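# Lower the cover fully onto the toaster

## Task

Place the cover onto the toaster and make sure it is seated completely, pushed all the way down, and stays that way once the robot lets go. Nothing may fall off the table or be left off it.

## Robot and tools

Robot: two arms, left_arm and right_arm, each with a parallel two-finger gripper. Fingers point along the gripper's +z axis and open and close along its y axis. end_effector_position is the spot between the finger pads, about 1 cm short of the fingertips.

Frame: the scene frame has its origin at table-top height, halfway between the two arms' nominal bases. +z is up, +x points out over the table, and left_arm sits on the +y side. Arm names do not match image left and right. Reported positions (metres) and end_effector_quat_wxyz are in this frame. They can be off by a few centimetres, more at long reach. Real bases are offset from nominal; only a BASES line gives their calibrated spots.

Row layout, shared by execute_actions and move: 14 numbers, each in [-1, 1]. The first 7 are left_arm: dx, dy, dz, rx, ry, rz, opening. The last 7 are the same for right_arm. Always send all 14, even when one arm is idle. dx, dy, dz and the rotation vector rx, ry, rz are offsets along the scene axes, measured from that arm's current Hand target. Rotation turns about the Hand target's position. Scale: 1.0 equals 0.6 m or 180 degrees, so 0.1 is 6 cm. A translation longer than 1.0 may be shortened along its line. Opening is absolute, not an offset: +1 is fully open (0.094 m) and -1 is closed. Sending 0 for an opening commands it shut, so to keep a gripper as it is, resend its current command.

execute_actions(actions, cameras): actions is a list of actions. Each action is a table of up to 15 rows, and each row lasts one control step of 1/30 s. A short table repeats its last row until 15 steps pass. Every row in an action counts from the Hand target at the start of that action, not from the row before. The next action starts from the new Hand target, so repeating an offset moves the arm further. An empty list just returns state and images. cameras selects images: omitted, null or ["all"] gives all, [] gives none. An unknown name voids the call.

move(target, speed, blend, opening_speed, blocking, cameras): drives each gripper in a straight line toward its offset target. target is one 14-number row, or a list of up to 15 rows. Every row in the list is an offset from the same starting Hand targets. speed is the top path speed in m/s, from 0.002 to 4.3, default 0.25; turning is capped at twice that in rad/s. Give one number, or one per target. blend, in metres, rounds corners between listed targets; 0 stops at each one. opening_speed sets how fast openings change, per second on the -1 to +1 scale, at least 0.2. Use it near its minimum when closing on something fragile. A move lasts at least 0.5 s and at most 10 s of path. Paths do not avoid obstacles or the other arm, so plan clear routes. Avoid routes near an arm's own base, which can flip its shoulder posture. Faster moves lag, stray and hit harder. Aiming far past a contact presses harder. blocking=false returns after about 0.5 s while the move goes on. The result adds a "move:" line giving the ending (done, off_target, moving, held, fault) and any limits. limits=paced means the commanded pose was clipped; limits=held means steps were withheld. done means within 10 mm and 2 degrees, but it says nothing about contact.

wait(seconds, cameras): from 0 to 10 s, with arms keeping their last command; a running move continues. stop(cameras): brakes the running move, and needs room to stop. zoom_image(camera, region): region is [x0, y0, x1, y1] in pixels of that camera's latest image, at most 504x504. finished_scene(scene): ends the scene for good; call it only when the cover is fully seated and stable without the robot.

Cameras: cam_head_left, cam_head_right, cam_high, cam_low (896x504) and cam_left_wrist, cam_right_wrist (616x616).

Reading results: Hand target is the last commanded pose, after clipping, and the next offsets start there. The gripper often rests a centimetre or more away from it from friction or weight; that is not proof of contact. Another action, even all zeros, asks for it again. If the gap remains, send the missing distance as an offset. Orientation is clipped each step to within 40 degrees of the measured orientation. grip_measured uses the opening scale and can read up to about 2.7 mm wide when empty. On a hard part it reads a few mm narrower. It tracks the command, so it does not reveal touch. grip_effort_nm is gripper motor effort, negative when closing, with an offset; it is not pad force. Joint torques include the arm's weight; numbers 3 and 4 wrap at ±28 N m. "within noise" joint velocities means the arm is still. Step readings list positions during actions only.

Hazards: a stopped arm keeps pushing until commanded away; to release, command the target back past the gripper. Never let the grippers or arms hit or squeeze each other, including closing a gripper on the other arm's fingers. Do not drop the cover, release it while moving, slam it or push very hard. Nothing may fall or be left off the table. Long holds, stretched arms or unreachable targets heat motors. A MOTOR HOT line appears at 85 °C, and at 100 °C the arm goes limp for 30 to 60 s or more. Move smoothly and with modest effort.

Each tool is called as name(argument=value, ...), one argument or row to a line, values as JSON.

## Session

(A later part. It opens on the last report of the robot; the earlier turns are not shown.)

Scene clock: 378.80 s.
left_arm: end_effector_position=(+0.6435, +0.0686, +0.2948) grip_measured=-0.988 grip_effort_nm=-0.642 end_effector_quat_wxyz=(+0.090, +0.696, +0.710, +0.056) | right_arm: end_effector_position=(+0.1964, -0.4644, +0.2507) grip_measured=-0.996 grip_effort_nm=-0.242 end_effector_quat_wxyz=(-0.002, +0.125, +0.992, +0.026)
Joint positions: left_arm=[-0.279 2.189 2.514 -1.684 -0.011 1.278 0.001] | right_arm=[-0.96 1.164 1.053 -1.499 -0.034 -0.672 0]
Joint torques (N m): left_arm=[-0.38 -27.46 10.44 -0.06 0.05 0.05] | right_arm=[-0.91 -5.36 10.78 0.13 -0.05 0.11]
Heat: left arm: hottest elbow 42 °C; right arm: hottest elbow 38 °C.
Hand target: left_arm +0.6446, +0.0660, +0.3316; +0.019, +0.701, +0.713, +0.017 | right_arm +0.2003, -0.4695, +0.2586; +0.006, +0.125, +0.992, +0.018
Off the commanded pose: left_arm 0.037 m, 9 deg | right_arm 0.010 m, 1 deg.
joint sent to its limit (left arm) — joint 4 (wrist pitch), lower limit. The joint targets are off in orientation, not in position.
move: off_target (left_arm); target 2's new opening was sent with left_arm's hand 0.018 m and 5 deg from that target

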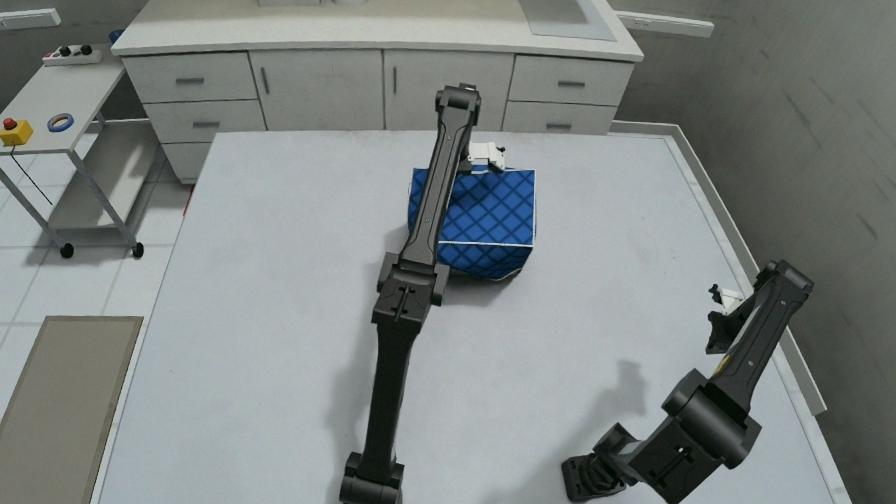

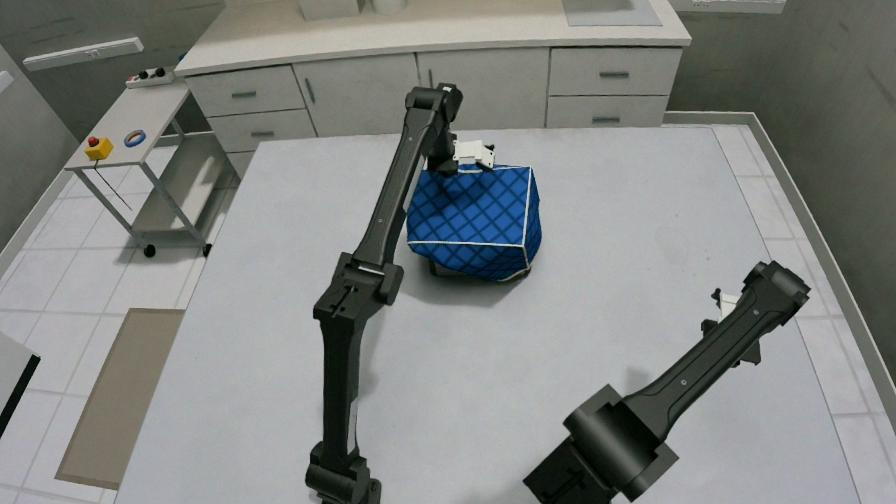

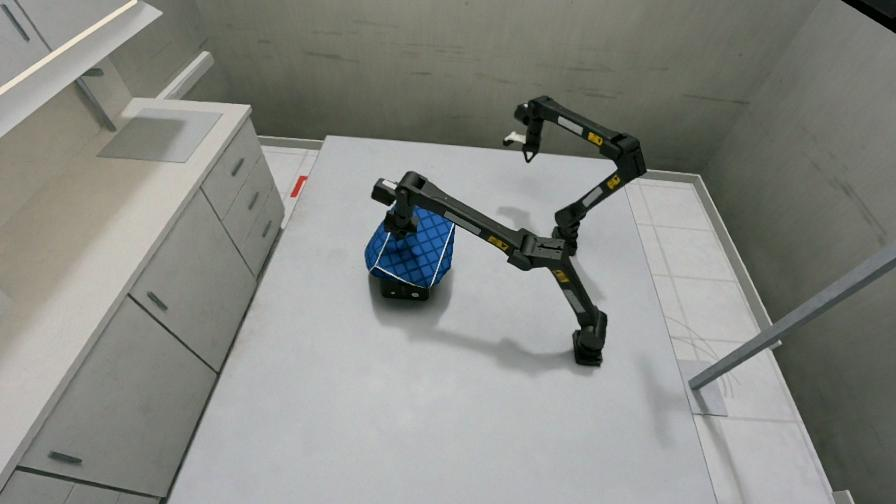

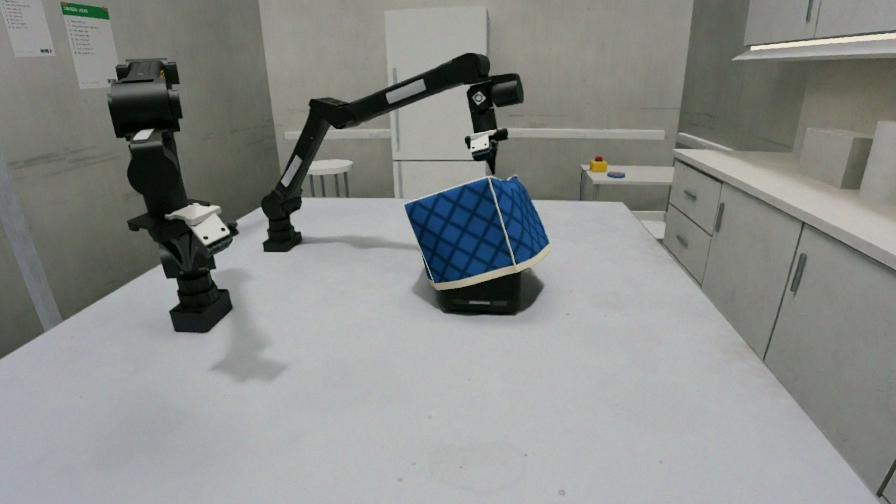

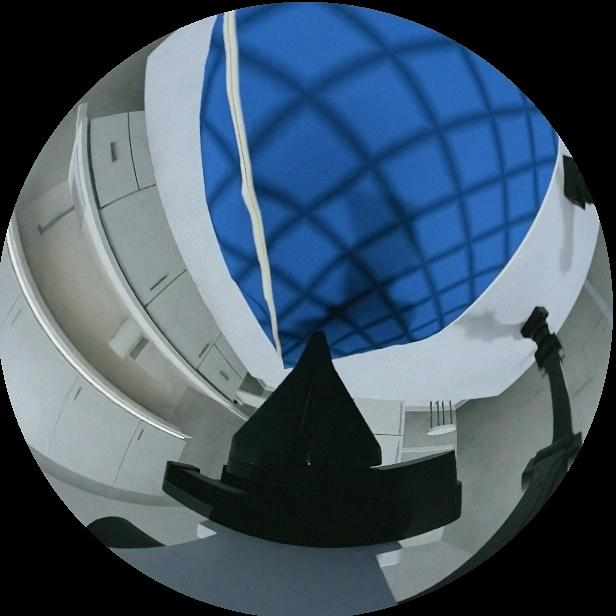

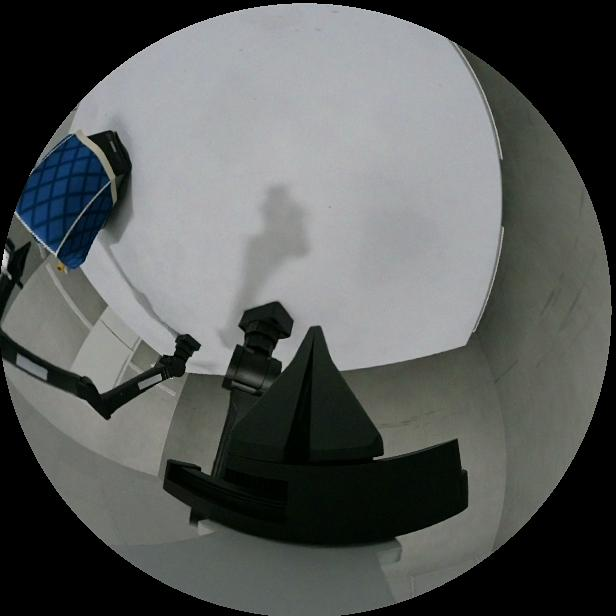

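move(
  target=[
    [0.015,-0.02,0.0,0,0,0,0.6,0,0,0,0,0,0,-1],
    [0.03,-0.02,-0.19,0,0,0,0.6,0,0,0,0,0,0,-1],
  ],
  speed=0.12,
)

zoom_image(
  camera="cam_low",
  region=[360, 80, 580, 330],
)

move(
  target=[
    [0,0,-0.02,0,0,0,0.6,0,0,0,0,0,0,-1],
    [0,0,-0.02,0,0,0,-1,0,0,0,0,0,0,-1],
    [0.0,0.01,0.14,0,0,0,-1,0,0,0,0,0,0,-1],
  ],
  speed=0.1,
  opening_speed=0.8,
)

zoom_image(
  camera="cam_high",
  region=[320, 120, 500, 320],
)

zoom_image(
  camera="cam_low",
  region=[360, 80, 580, 330],
)

Scene clock: 392.83 s.
left_arm: end_effector_position=(+0.6622, +0.0627, +0.2365) grip_measured=+0.598 grip_effort_nm=0.105 end_effector_quat_wxyz=(+0.062, +0.698, +0.712, +0.041) | right_arm: end_effector_position=(+0.1964, -0.4644, +0.2507) grip_measured=-0.996 grip_effort_nm=-0.237 end_effector_quat_wxyz=(-0.002, +0.125, +0.992, +0.026)
Joint positions: left_arm=[-0.281 2.299 2.56 -1.684 -0.012 1.277 0.075] | right_arm=[-0.96 1.164 1.053 -1.499 -0.034 -0.672 0]
Joint torques (N m): left_arm=[-0.97 -23.59 7.38 0.02 0.04 -0.06] | right_arm=[-0.97 -5.54 10.8 0.13 -0.05 0.12]
Heat: left arm: hottest elbow 43 °C; right arm: hottest elbow 38 °C.
Hand target: left_arm +0.6625, +0.0541, +0.2176; +0.019, +0.701, +0.713, +0.017 | right_arm +0.2003, -0.4695, +0.2586; +0.006, +0.125, +0.992, +0.018
Off the commanded pose: left_arm 0.021 m, 6 deg | right_arm 0.010 m, 1 deg.
joint sent to its limit (left arm) — joint 4 (wrist pitch), lower limit. The joint targets are off in orientation, not in position.
move: off_target (left_arm)

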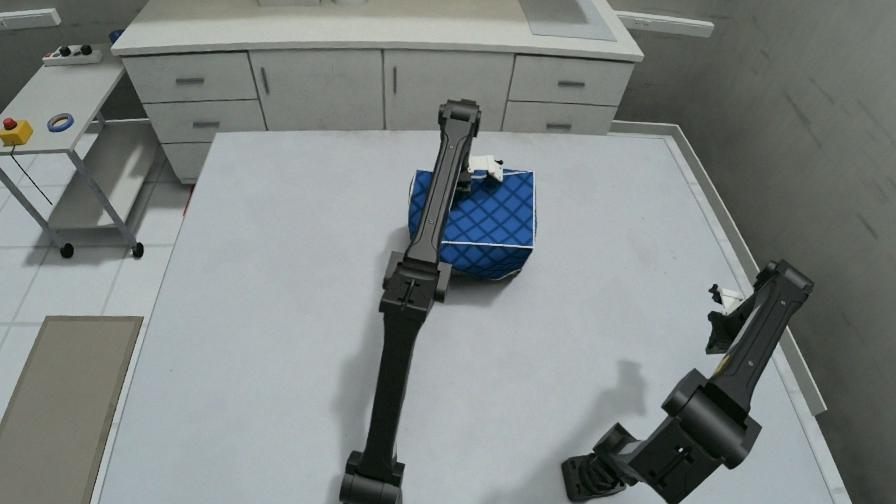

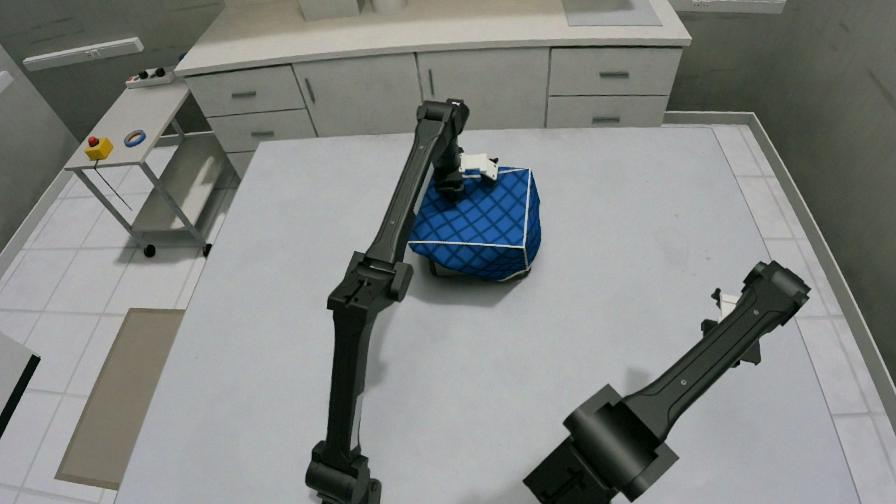

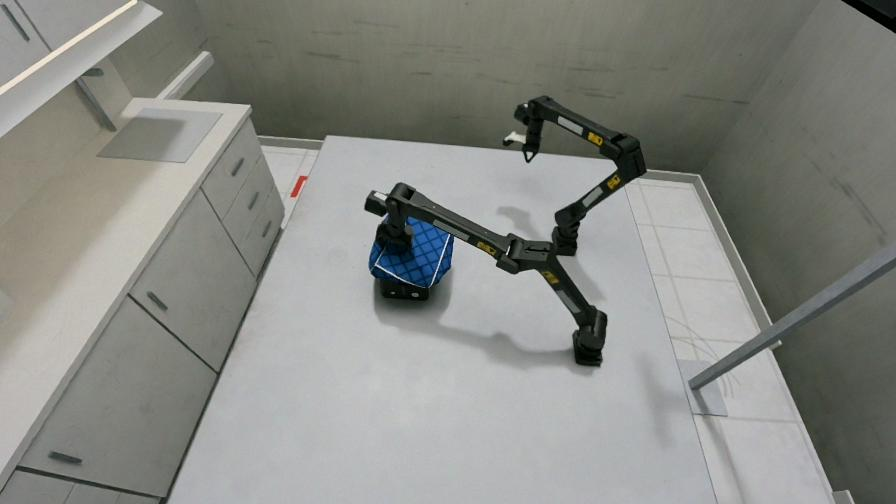

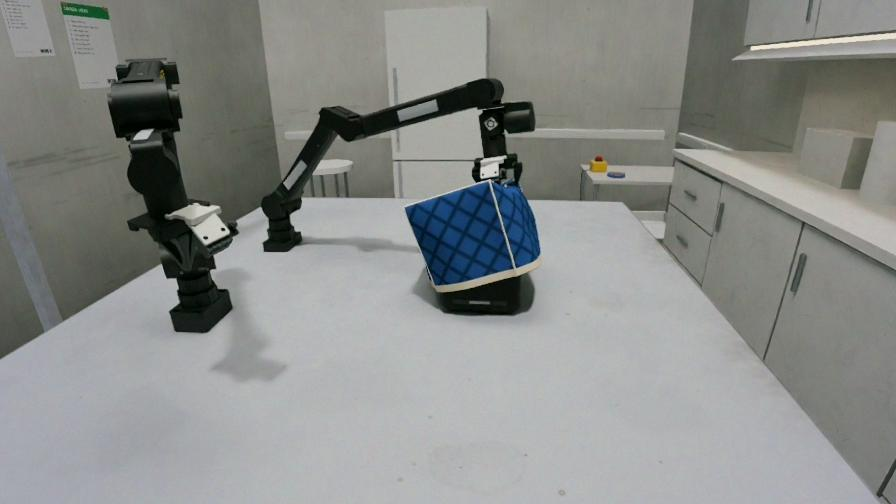

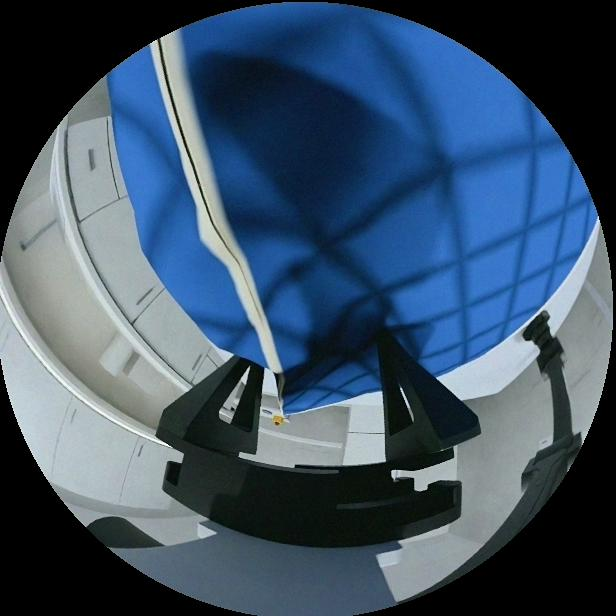

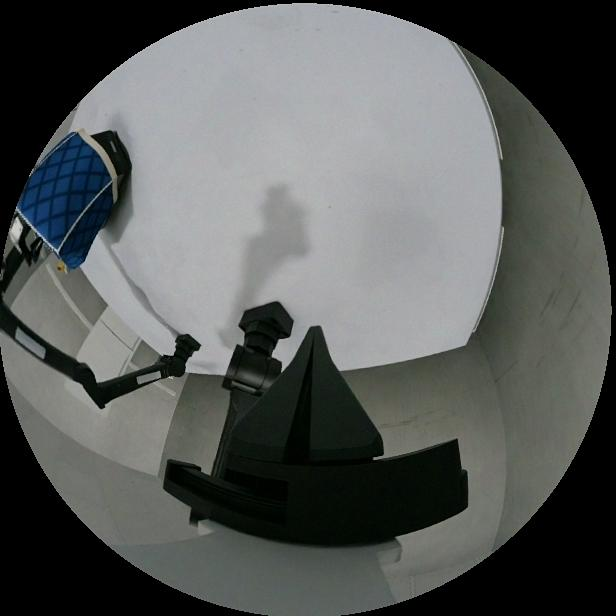

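Scaled by 2.016.

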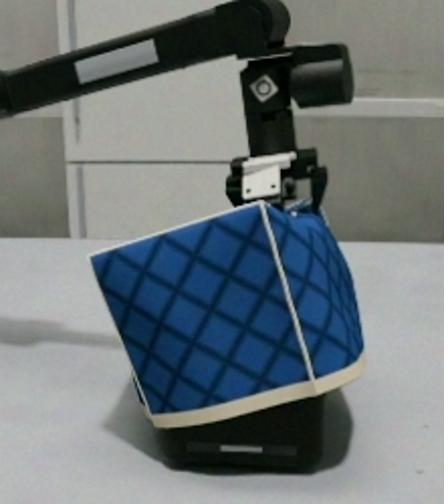

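Scene clock: 397.17 s.
left_arm: end_effector_position=(+0.6611, +0.0638, +0.2577) grip_measured=-0.889 grip_effort_nm=-1.013 end_effector_quat_wxyz=(+0.075, +0.704, +0.705, +0.052) | right_arm: end_effector_position=(+0.1964, -0.4644, +0.2507) grip_measured=-0.996 grip_effort_nm=-0.242 end_effector_quat_wxyz=(-0.002, +0.125, +0.992, +0.026)
Joint positions: left_arm=[-0.281 2.275 2.569 -1.684 -0.017 1.296 0.005] | right_arm=[-0.96 1.164 1.053 -1.499 -0.034 -0.672 0]
Joint torques (N m): left_arm=[-0.21 -28.75 10.5 -0.05 0.19 -0.13] | right_arm=[-0.91 -5.48 10.78 0.12 -0.06 0.11]
Heat: left arm: hottest elbow 42 °C; right arm: hottest elbow 38 °C.
Hand target: left_arm +0.6625, +0.0601, +0.3015; +0.019, +0.701, +0.713, +0.017 | right_arm +0.2003, -0.4695, +0.2586; +0.006, +0.125, +0.992, +0.018
Off the commanded pose: left_arm 0.044 m, 8 deg | right_arm 0.010 m, 1 deg.
joint sent to its limit (left arm) — joint 4 (wrist pitch), lower limit. The joint targets are off in orientation, not in position.
move: off_target (left_arm); target 2's new opening was sent with left_arm's hand 0.032 m and 6 deg from that target

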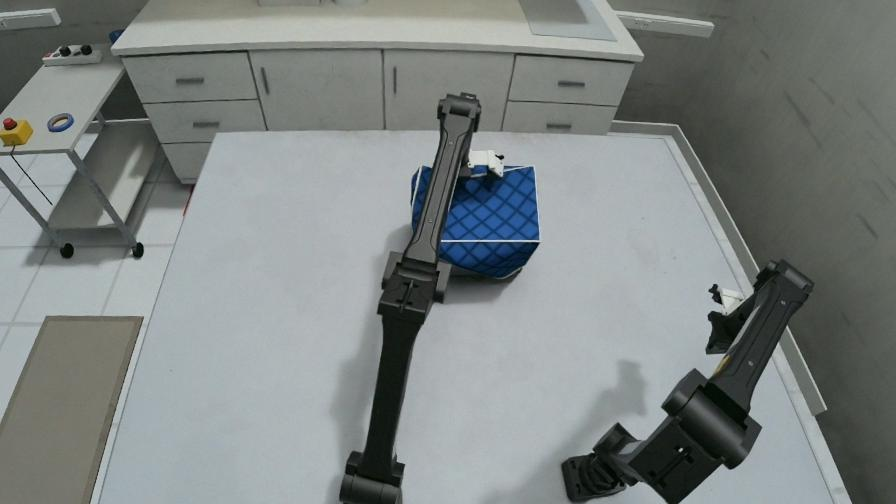

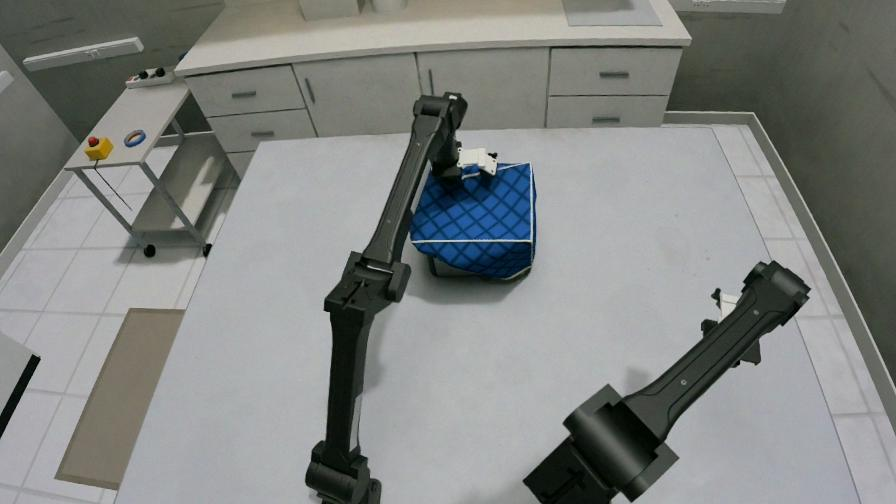

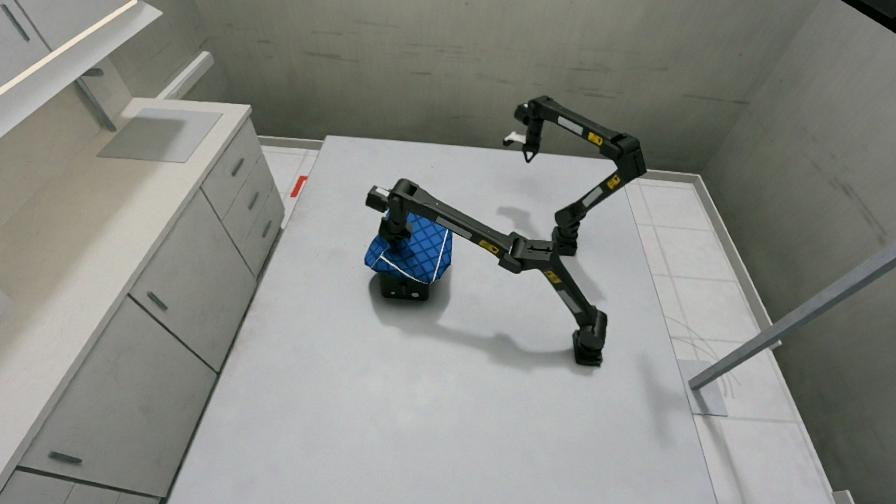

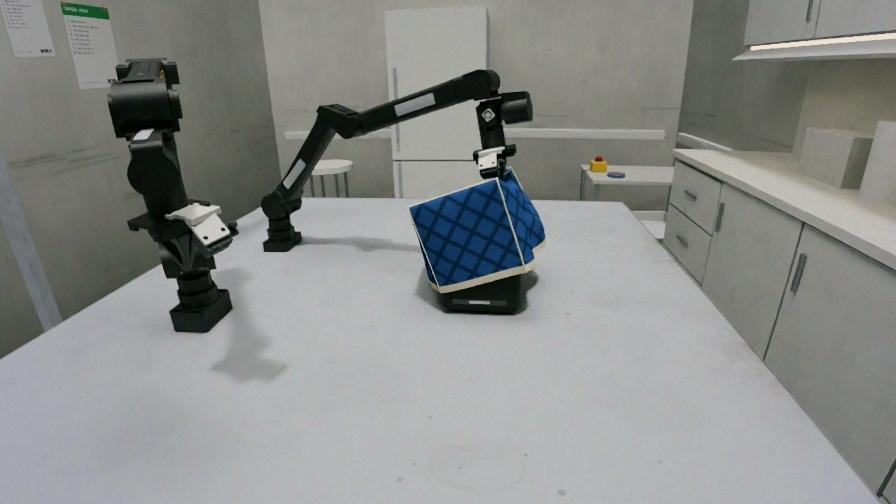

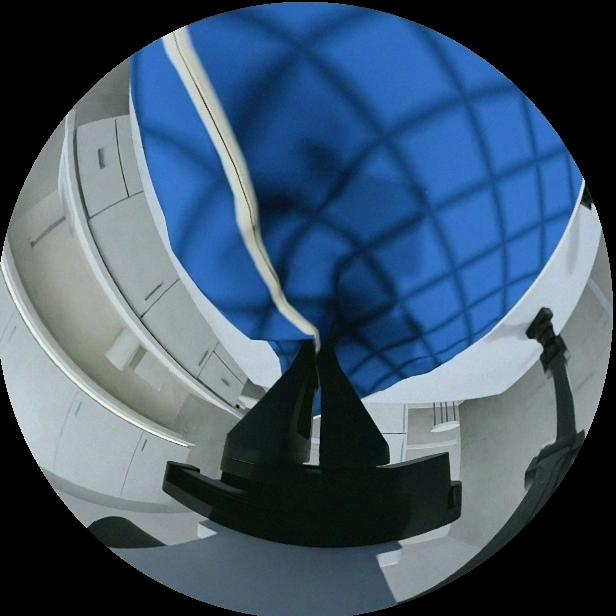

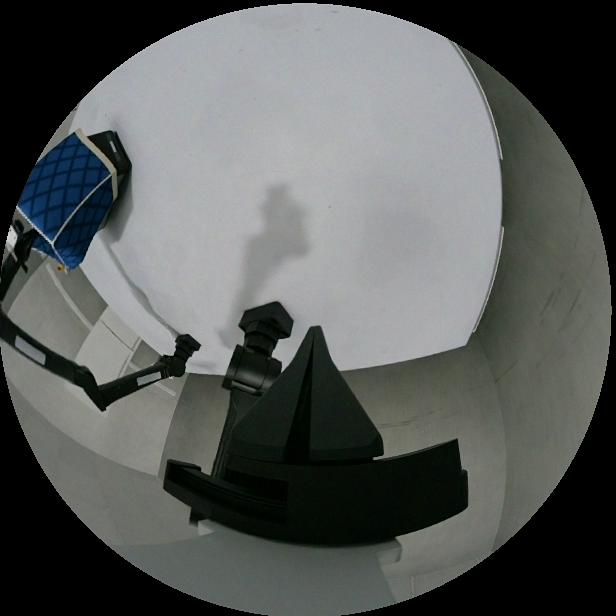

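Scaled by 2.520.

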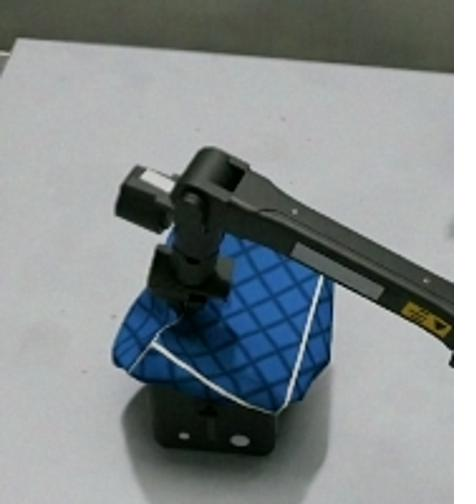

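Scaled by 2.016.

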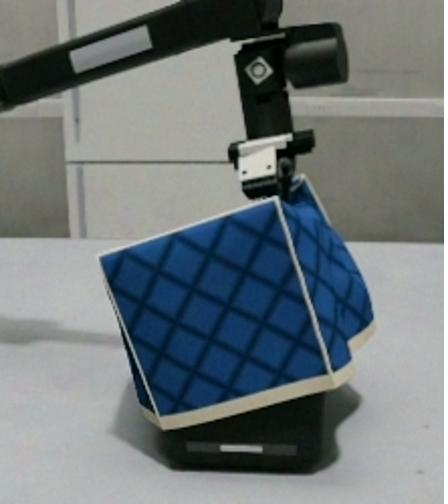

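move(
  target=[
    [0,0.01,0.16,0.08,0,0,-1,0,0,0,0,0,0,-1],
    [0.0,0.07,0.17,0.12,0,0,-1,0,0,0,0,0,0,-1],
  ],
  speed=0.12,
)

zoom_image(
  camera="cam_high",
  region=[320, 120, 500, 320],
)

zoom_image(
  camera="cam_low",
  region=[360, 80, 580, 330],
)

Scene clock: 403.77 s.
left_arm: end_effector_position=(+0.6686, +0.0925, +0.3600) grip_measured=-0.900 grip_effort_nm=-1.023 end_effector_quat_wxyz=(+0.049, +0.709, +0.656, +0.255) | right_arm: end_effector_position=(+0.1964, -0.4644, +0.2507) grip_measured=-0.996 grip_effort_nm=-0.242 end_effector_quat_wxyz=(-0.002, +0.125, +0.992, +0.026)
Joint positions: left_arm=[-0.327 2.218 2.689 -1.686 -0.397 1.399 0.005] | right_arm=[-0.96 1.164 1.053 -1.499 -0.034 -0.672 0]
Joint torques (N m): left_arm=[0.32 -28.45 8.88 0.39 -0.8 0.18] | right_arm=[-0.91 -5.54 10.8 0.12 -0.04 0.11]
Heat: left arm: hottest elbow 43 °C; right arm: hottest elbow 38 °C.
Hand target: left_arm +0.6626, +0.1022, +0.4035; -0.113, +0.692, +0.697, +0.151 | right_arm +0.2003, -0.4695, +0.2586; +0.006, +0.125, +0.992, +0.018
Off the commanded pose: left_arm 0.045 m, 23 deg | right_arm 0.010 m, 1 deg.
joint sent to its limit (left arm) — joint 4 (wrist pitch), lower limit. The joint targets are off in orientation, not in position.
move: off_target (left_arm)

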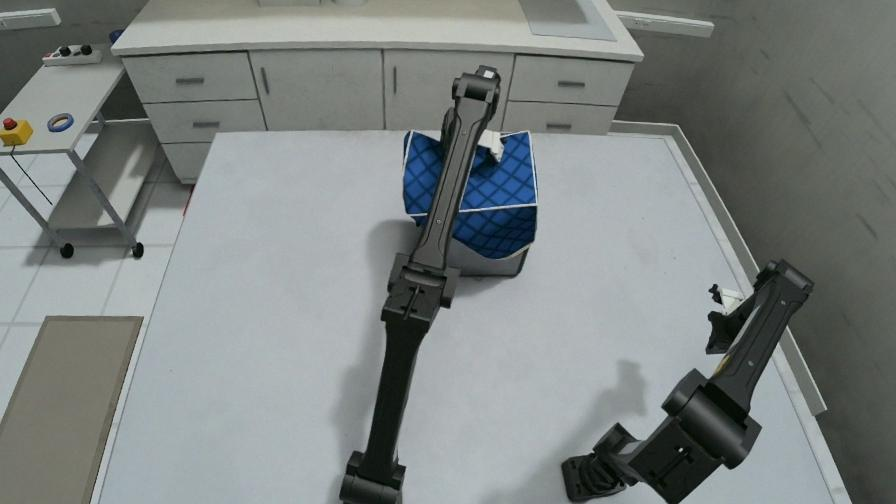

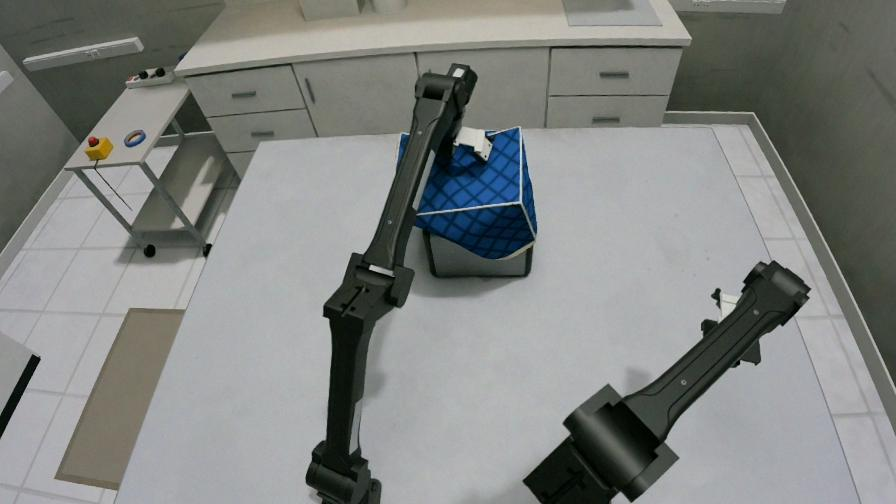

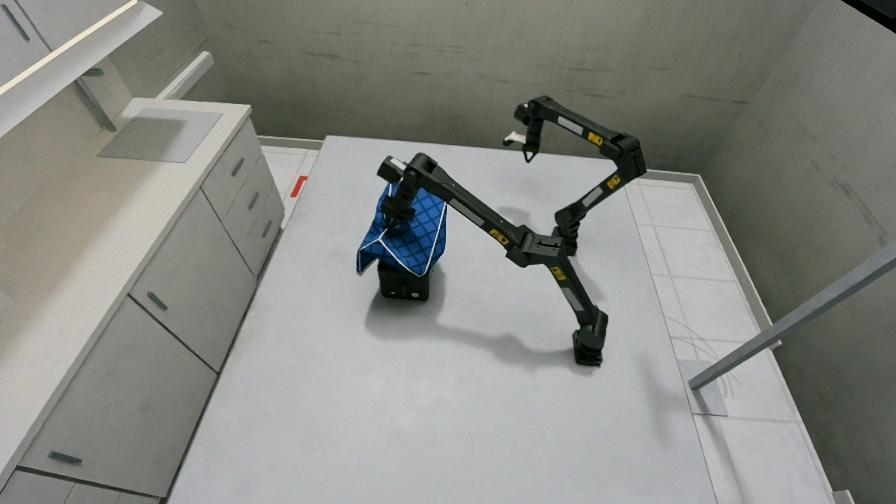

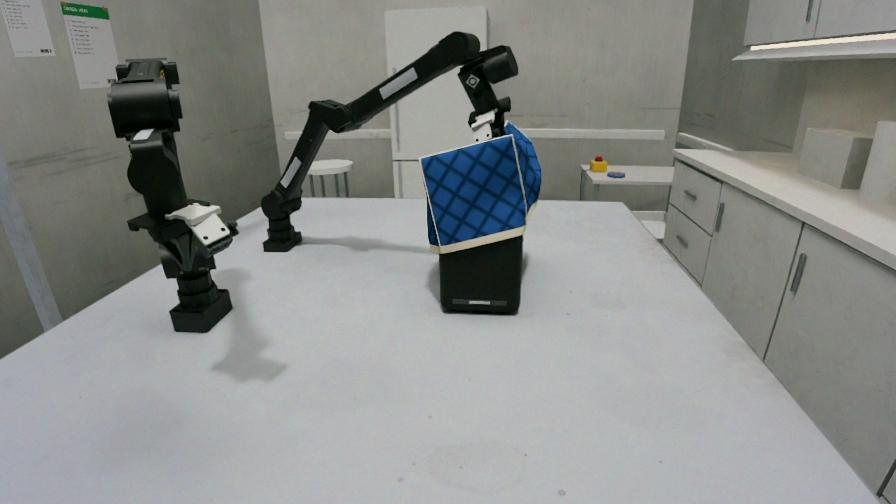

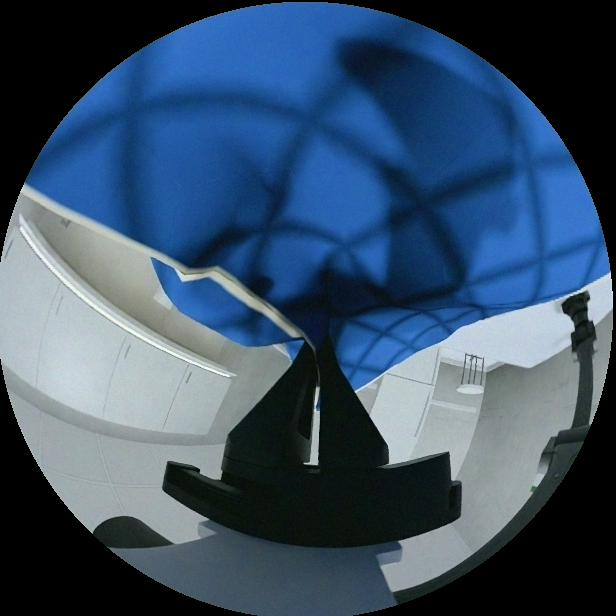

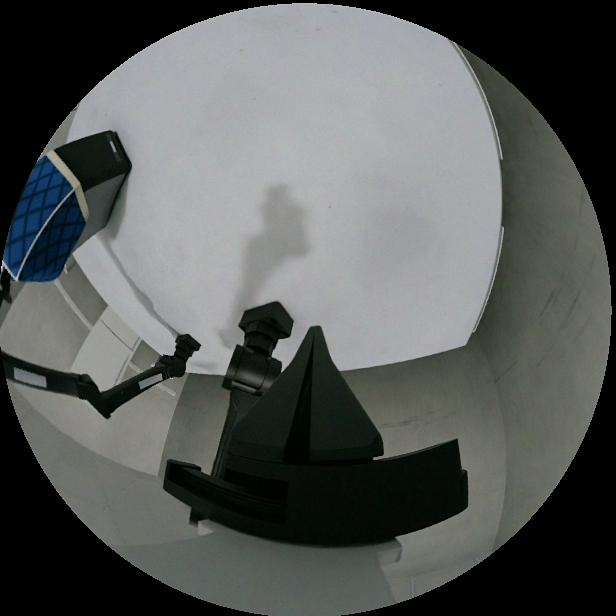

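Scaled by 2.520.

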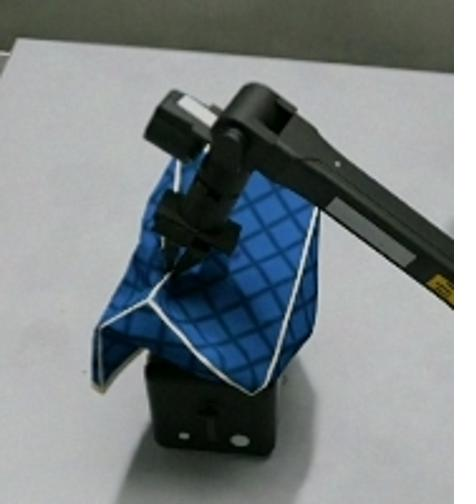

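Scaled by 2.016.

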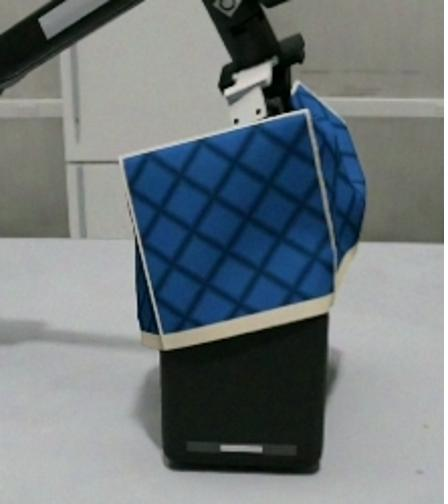

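move(
  target=[
    [0,0.0,0.07,0.04,0,0,-1,0,0,0,0,0,0,-1],
    [-0.01,0.05,0.08,0.05,0,0,-1,0,0,0,0,0,0,-1],
  ],
  speed=0.12,
)

zoom_image(
  camera="cam_high",
  region=[320, 120, 500, 320],
)

zoom_image(
  camera="cam_low",
  region=[360, 80, 580, 330],
)

Scene clock: 410.47 s.
left_arm: end_effector_position=(+0.6640, +0.1174, +0.4252) grip_measured=-0.902 grip_effort_nm=-1.023 end_effector_quat_wxyz=(+0.013, +0.706, +0.609, +0.361) | right_arm: end_effector_position=(+0.1964, -0.4644, +0.2507) grip_measured=-0.996 grip_effort_nm=-0.237 end_effector_quat_wxyz=(-0.002, +0.125, +0.992, +0.026)
Joint positions: left_arm=[-0.34 2.187 2.754 -1.686 -0.607 1.527 0.005] | right_arm=[-0.96 1.164 1.053 -1.499 -0.034 -0.672 0]
Joint torques (N m): left_arm=[0.97 -27.34 6.99 0.49 -0.53 0.16] | right_arm=[-1.03 -5.54 10.73 0.13 -0.05 0.12]
Heat: left arm: hottest elbow 43 °C; right arm: hottest elbow 38 °C.
Hand target: left_arm +0.6565, +0.1321, +0.4517; -0.166, +0.681, +0.683, +0.205 | right_arm +0.2003, -0.4695, +0.2586; +0.006, +0.125, +0.992, +0.018
Off the commanded pose: left_arm 0.031 m, 29 deg | right_arm 0.010 m, 1 deg.
joint sent to its limit (left arm) — joint 4 (wrist pitch), lower limit. The joint targets are off in orientation, not in position.
move: off_target (left_arm)

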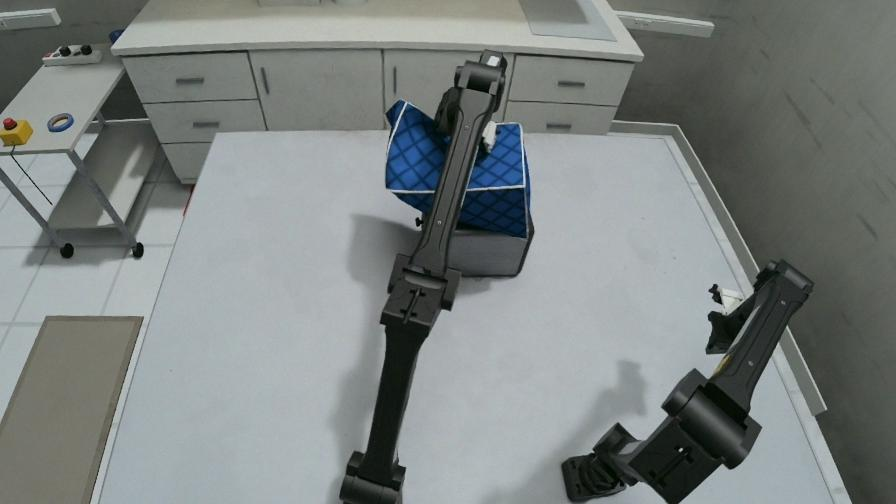

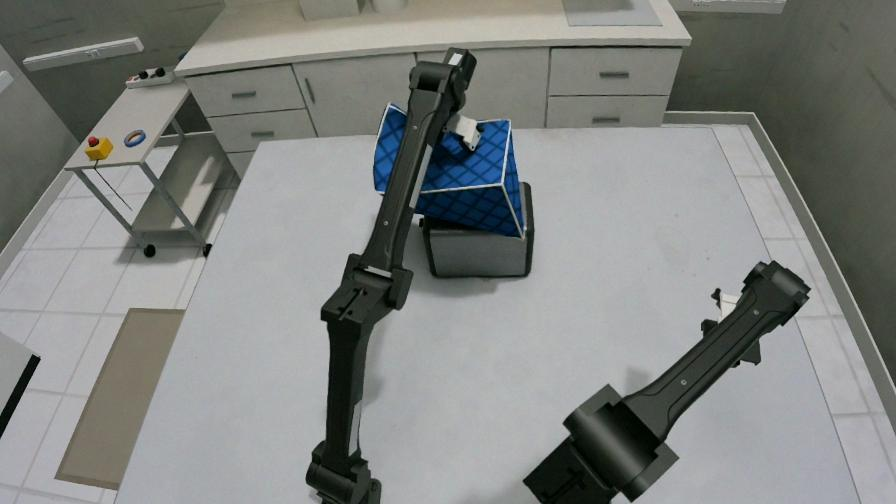

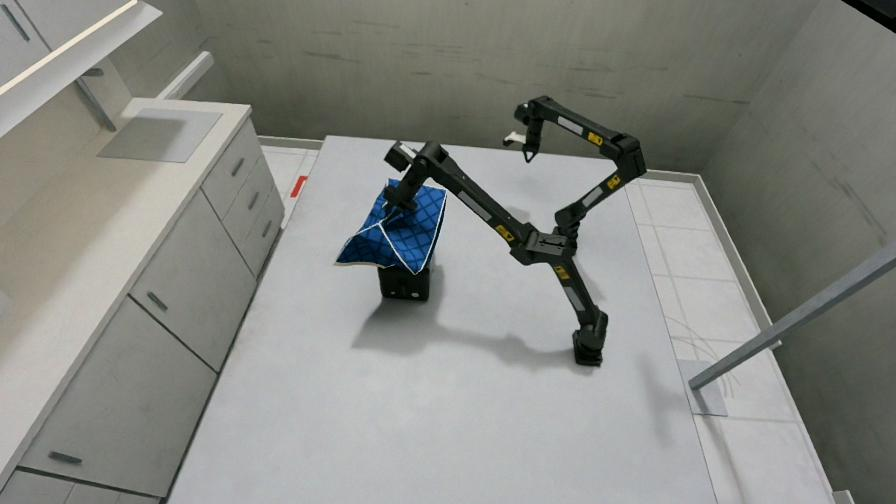

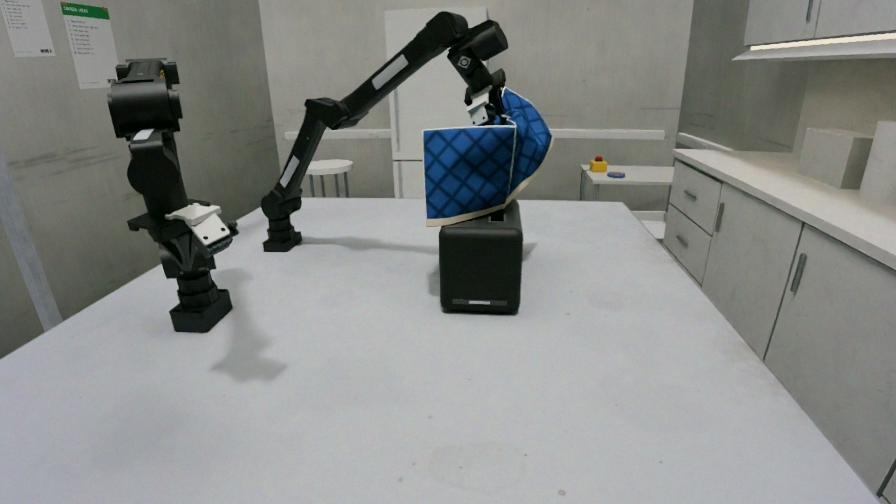

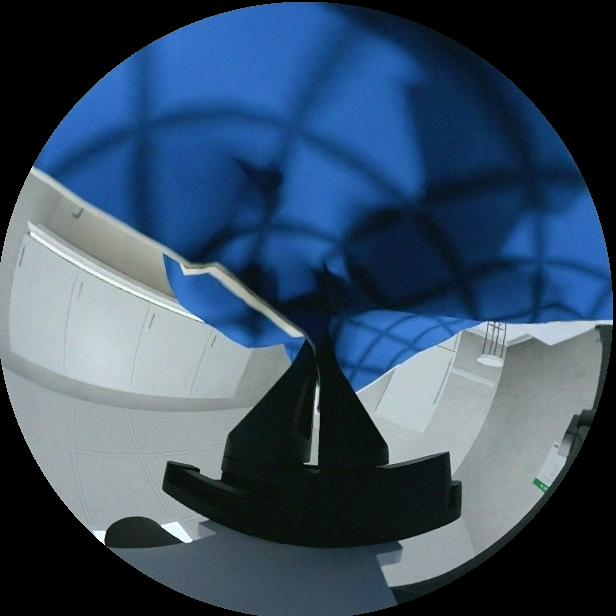

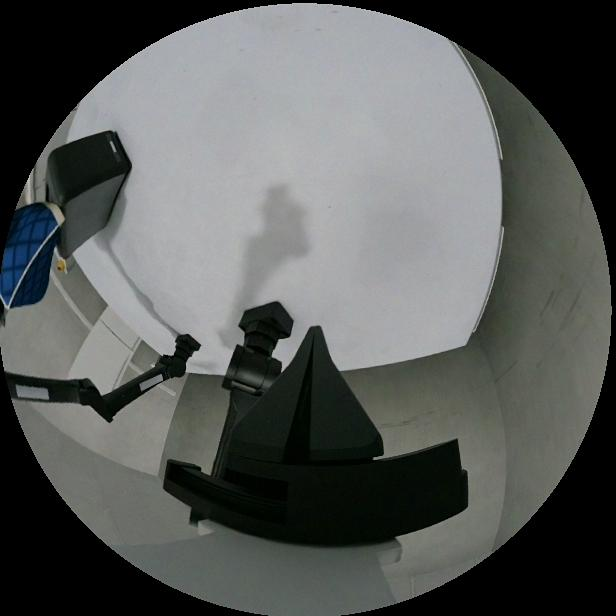

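Scaled by 2.520.

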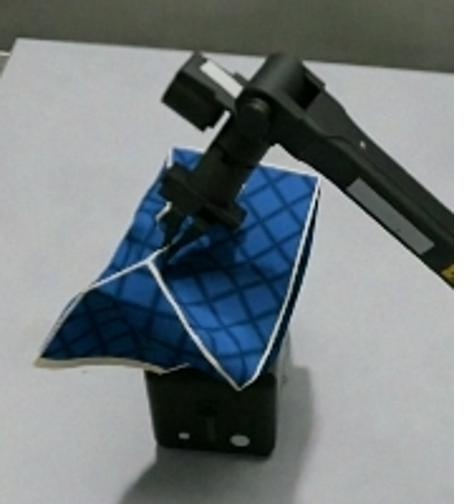

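Scaled by 2.016.

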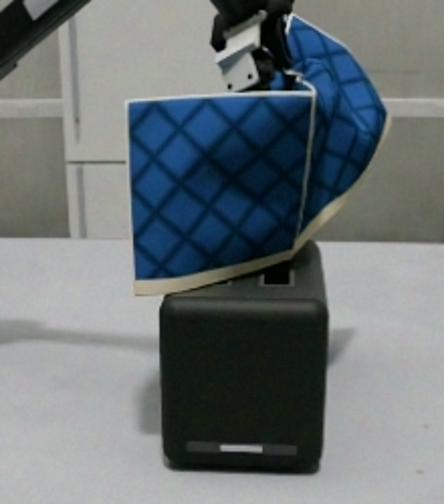

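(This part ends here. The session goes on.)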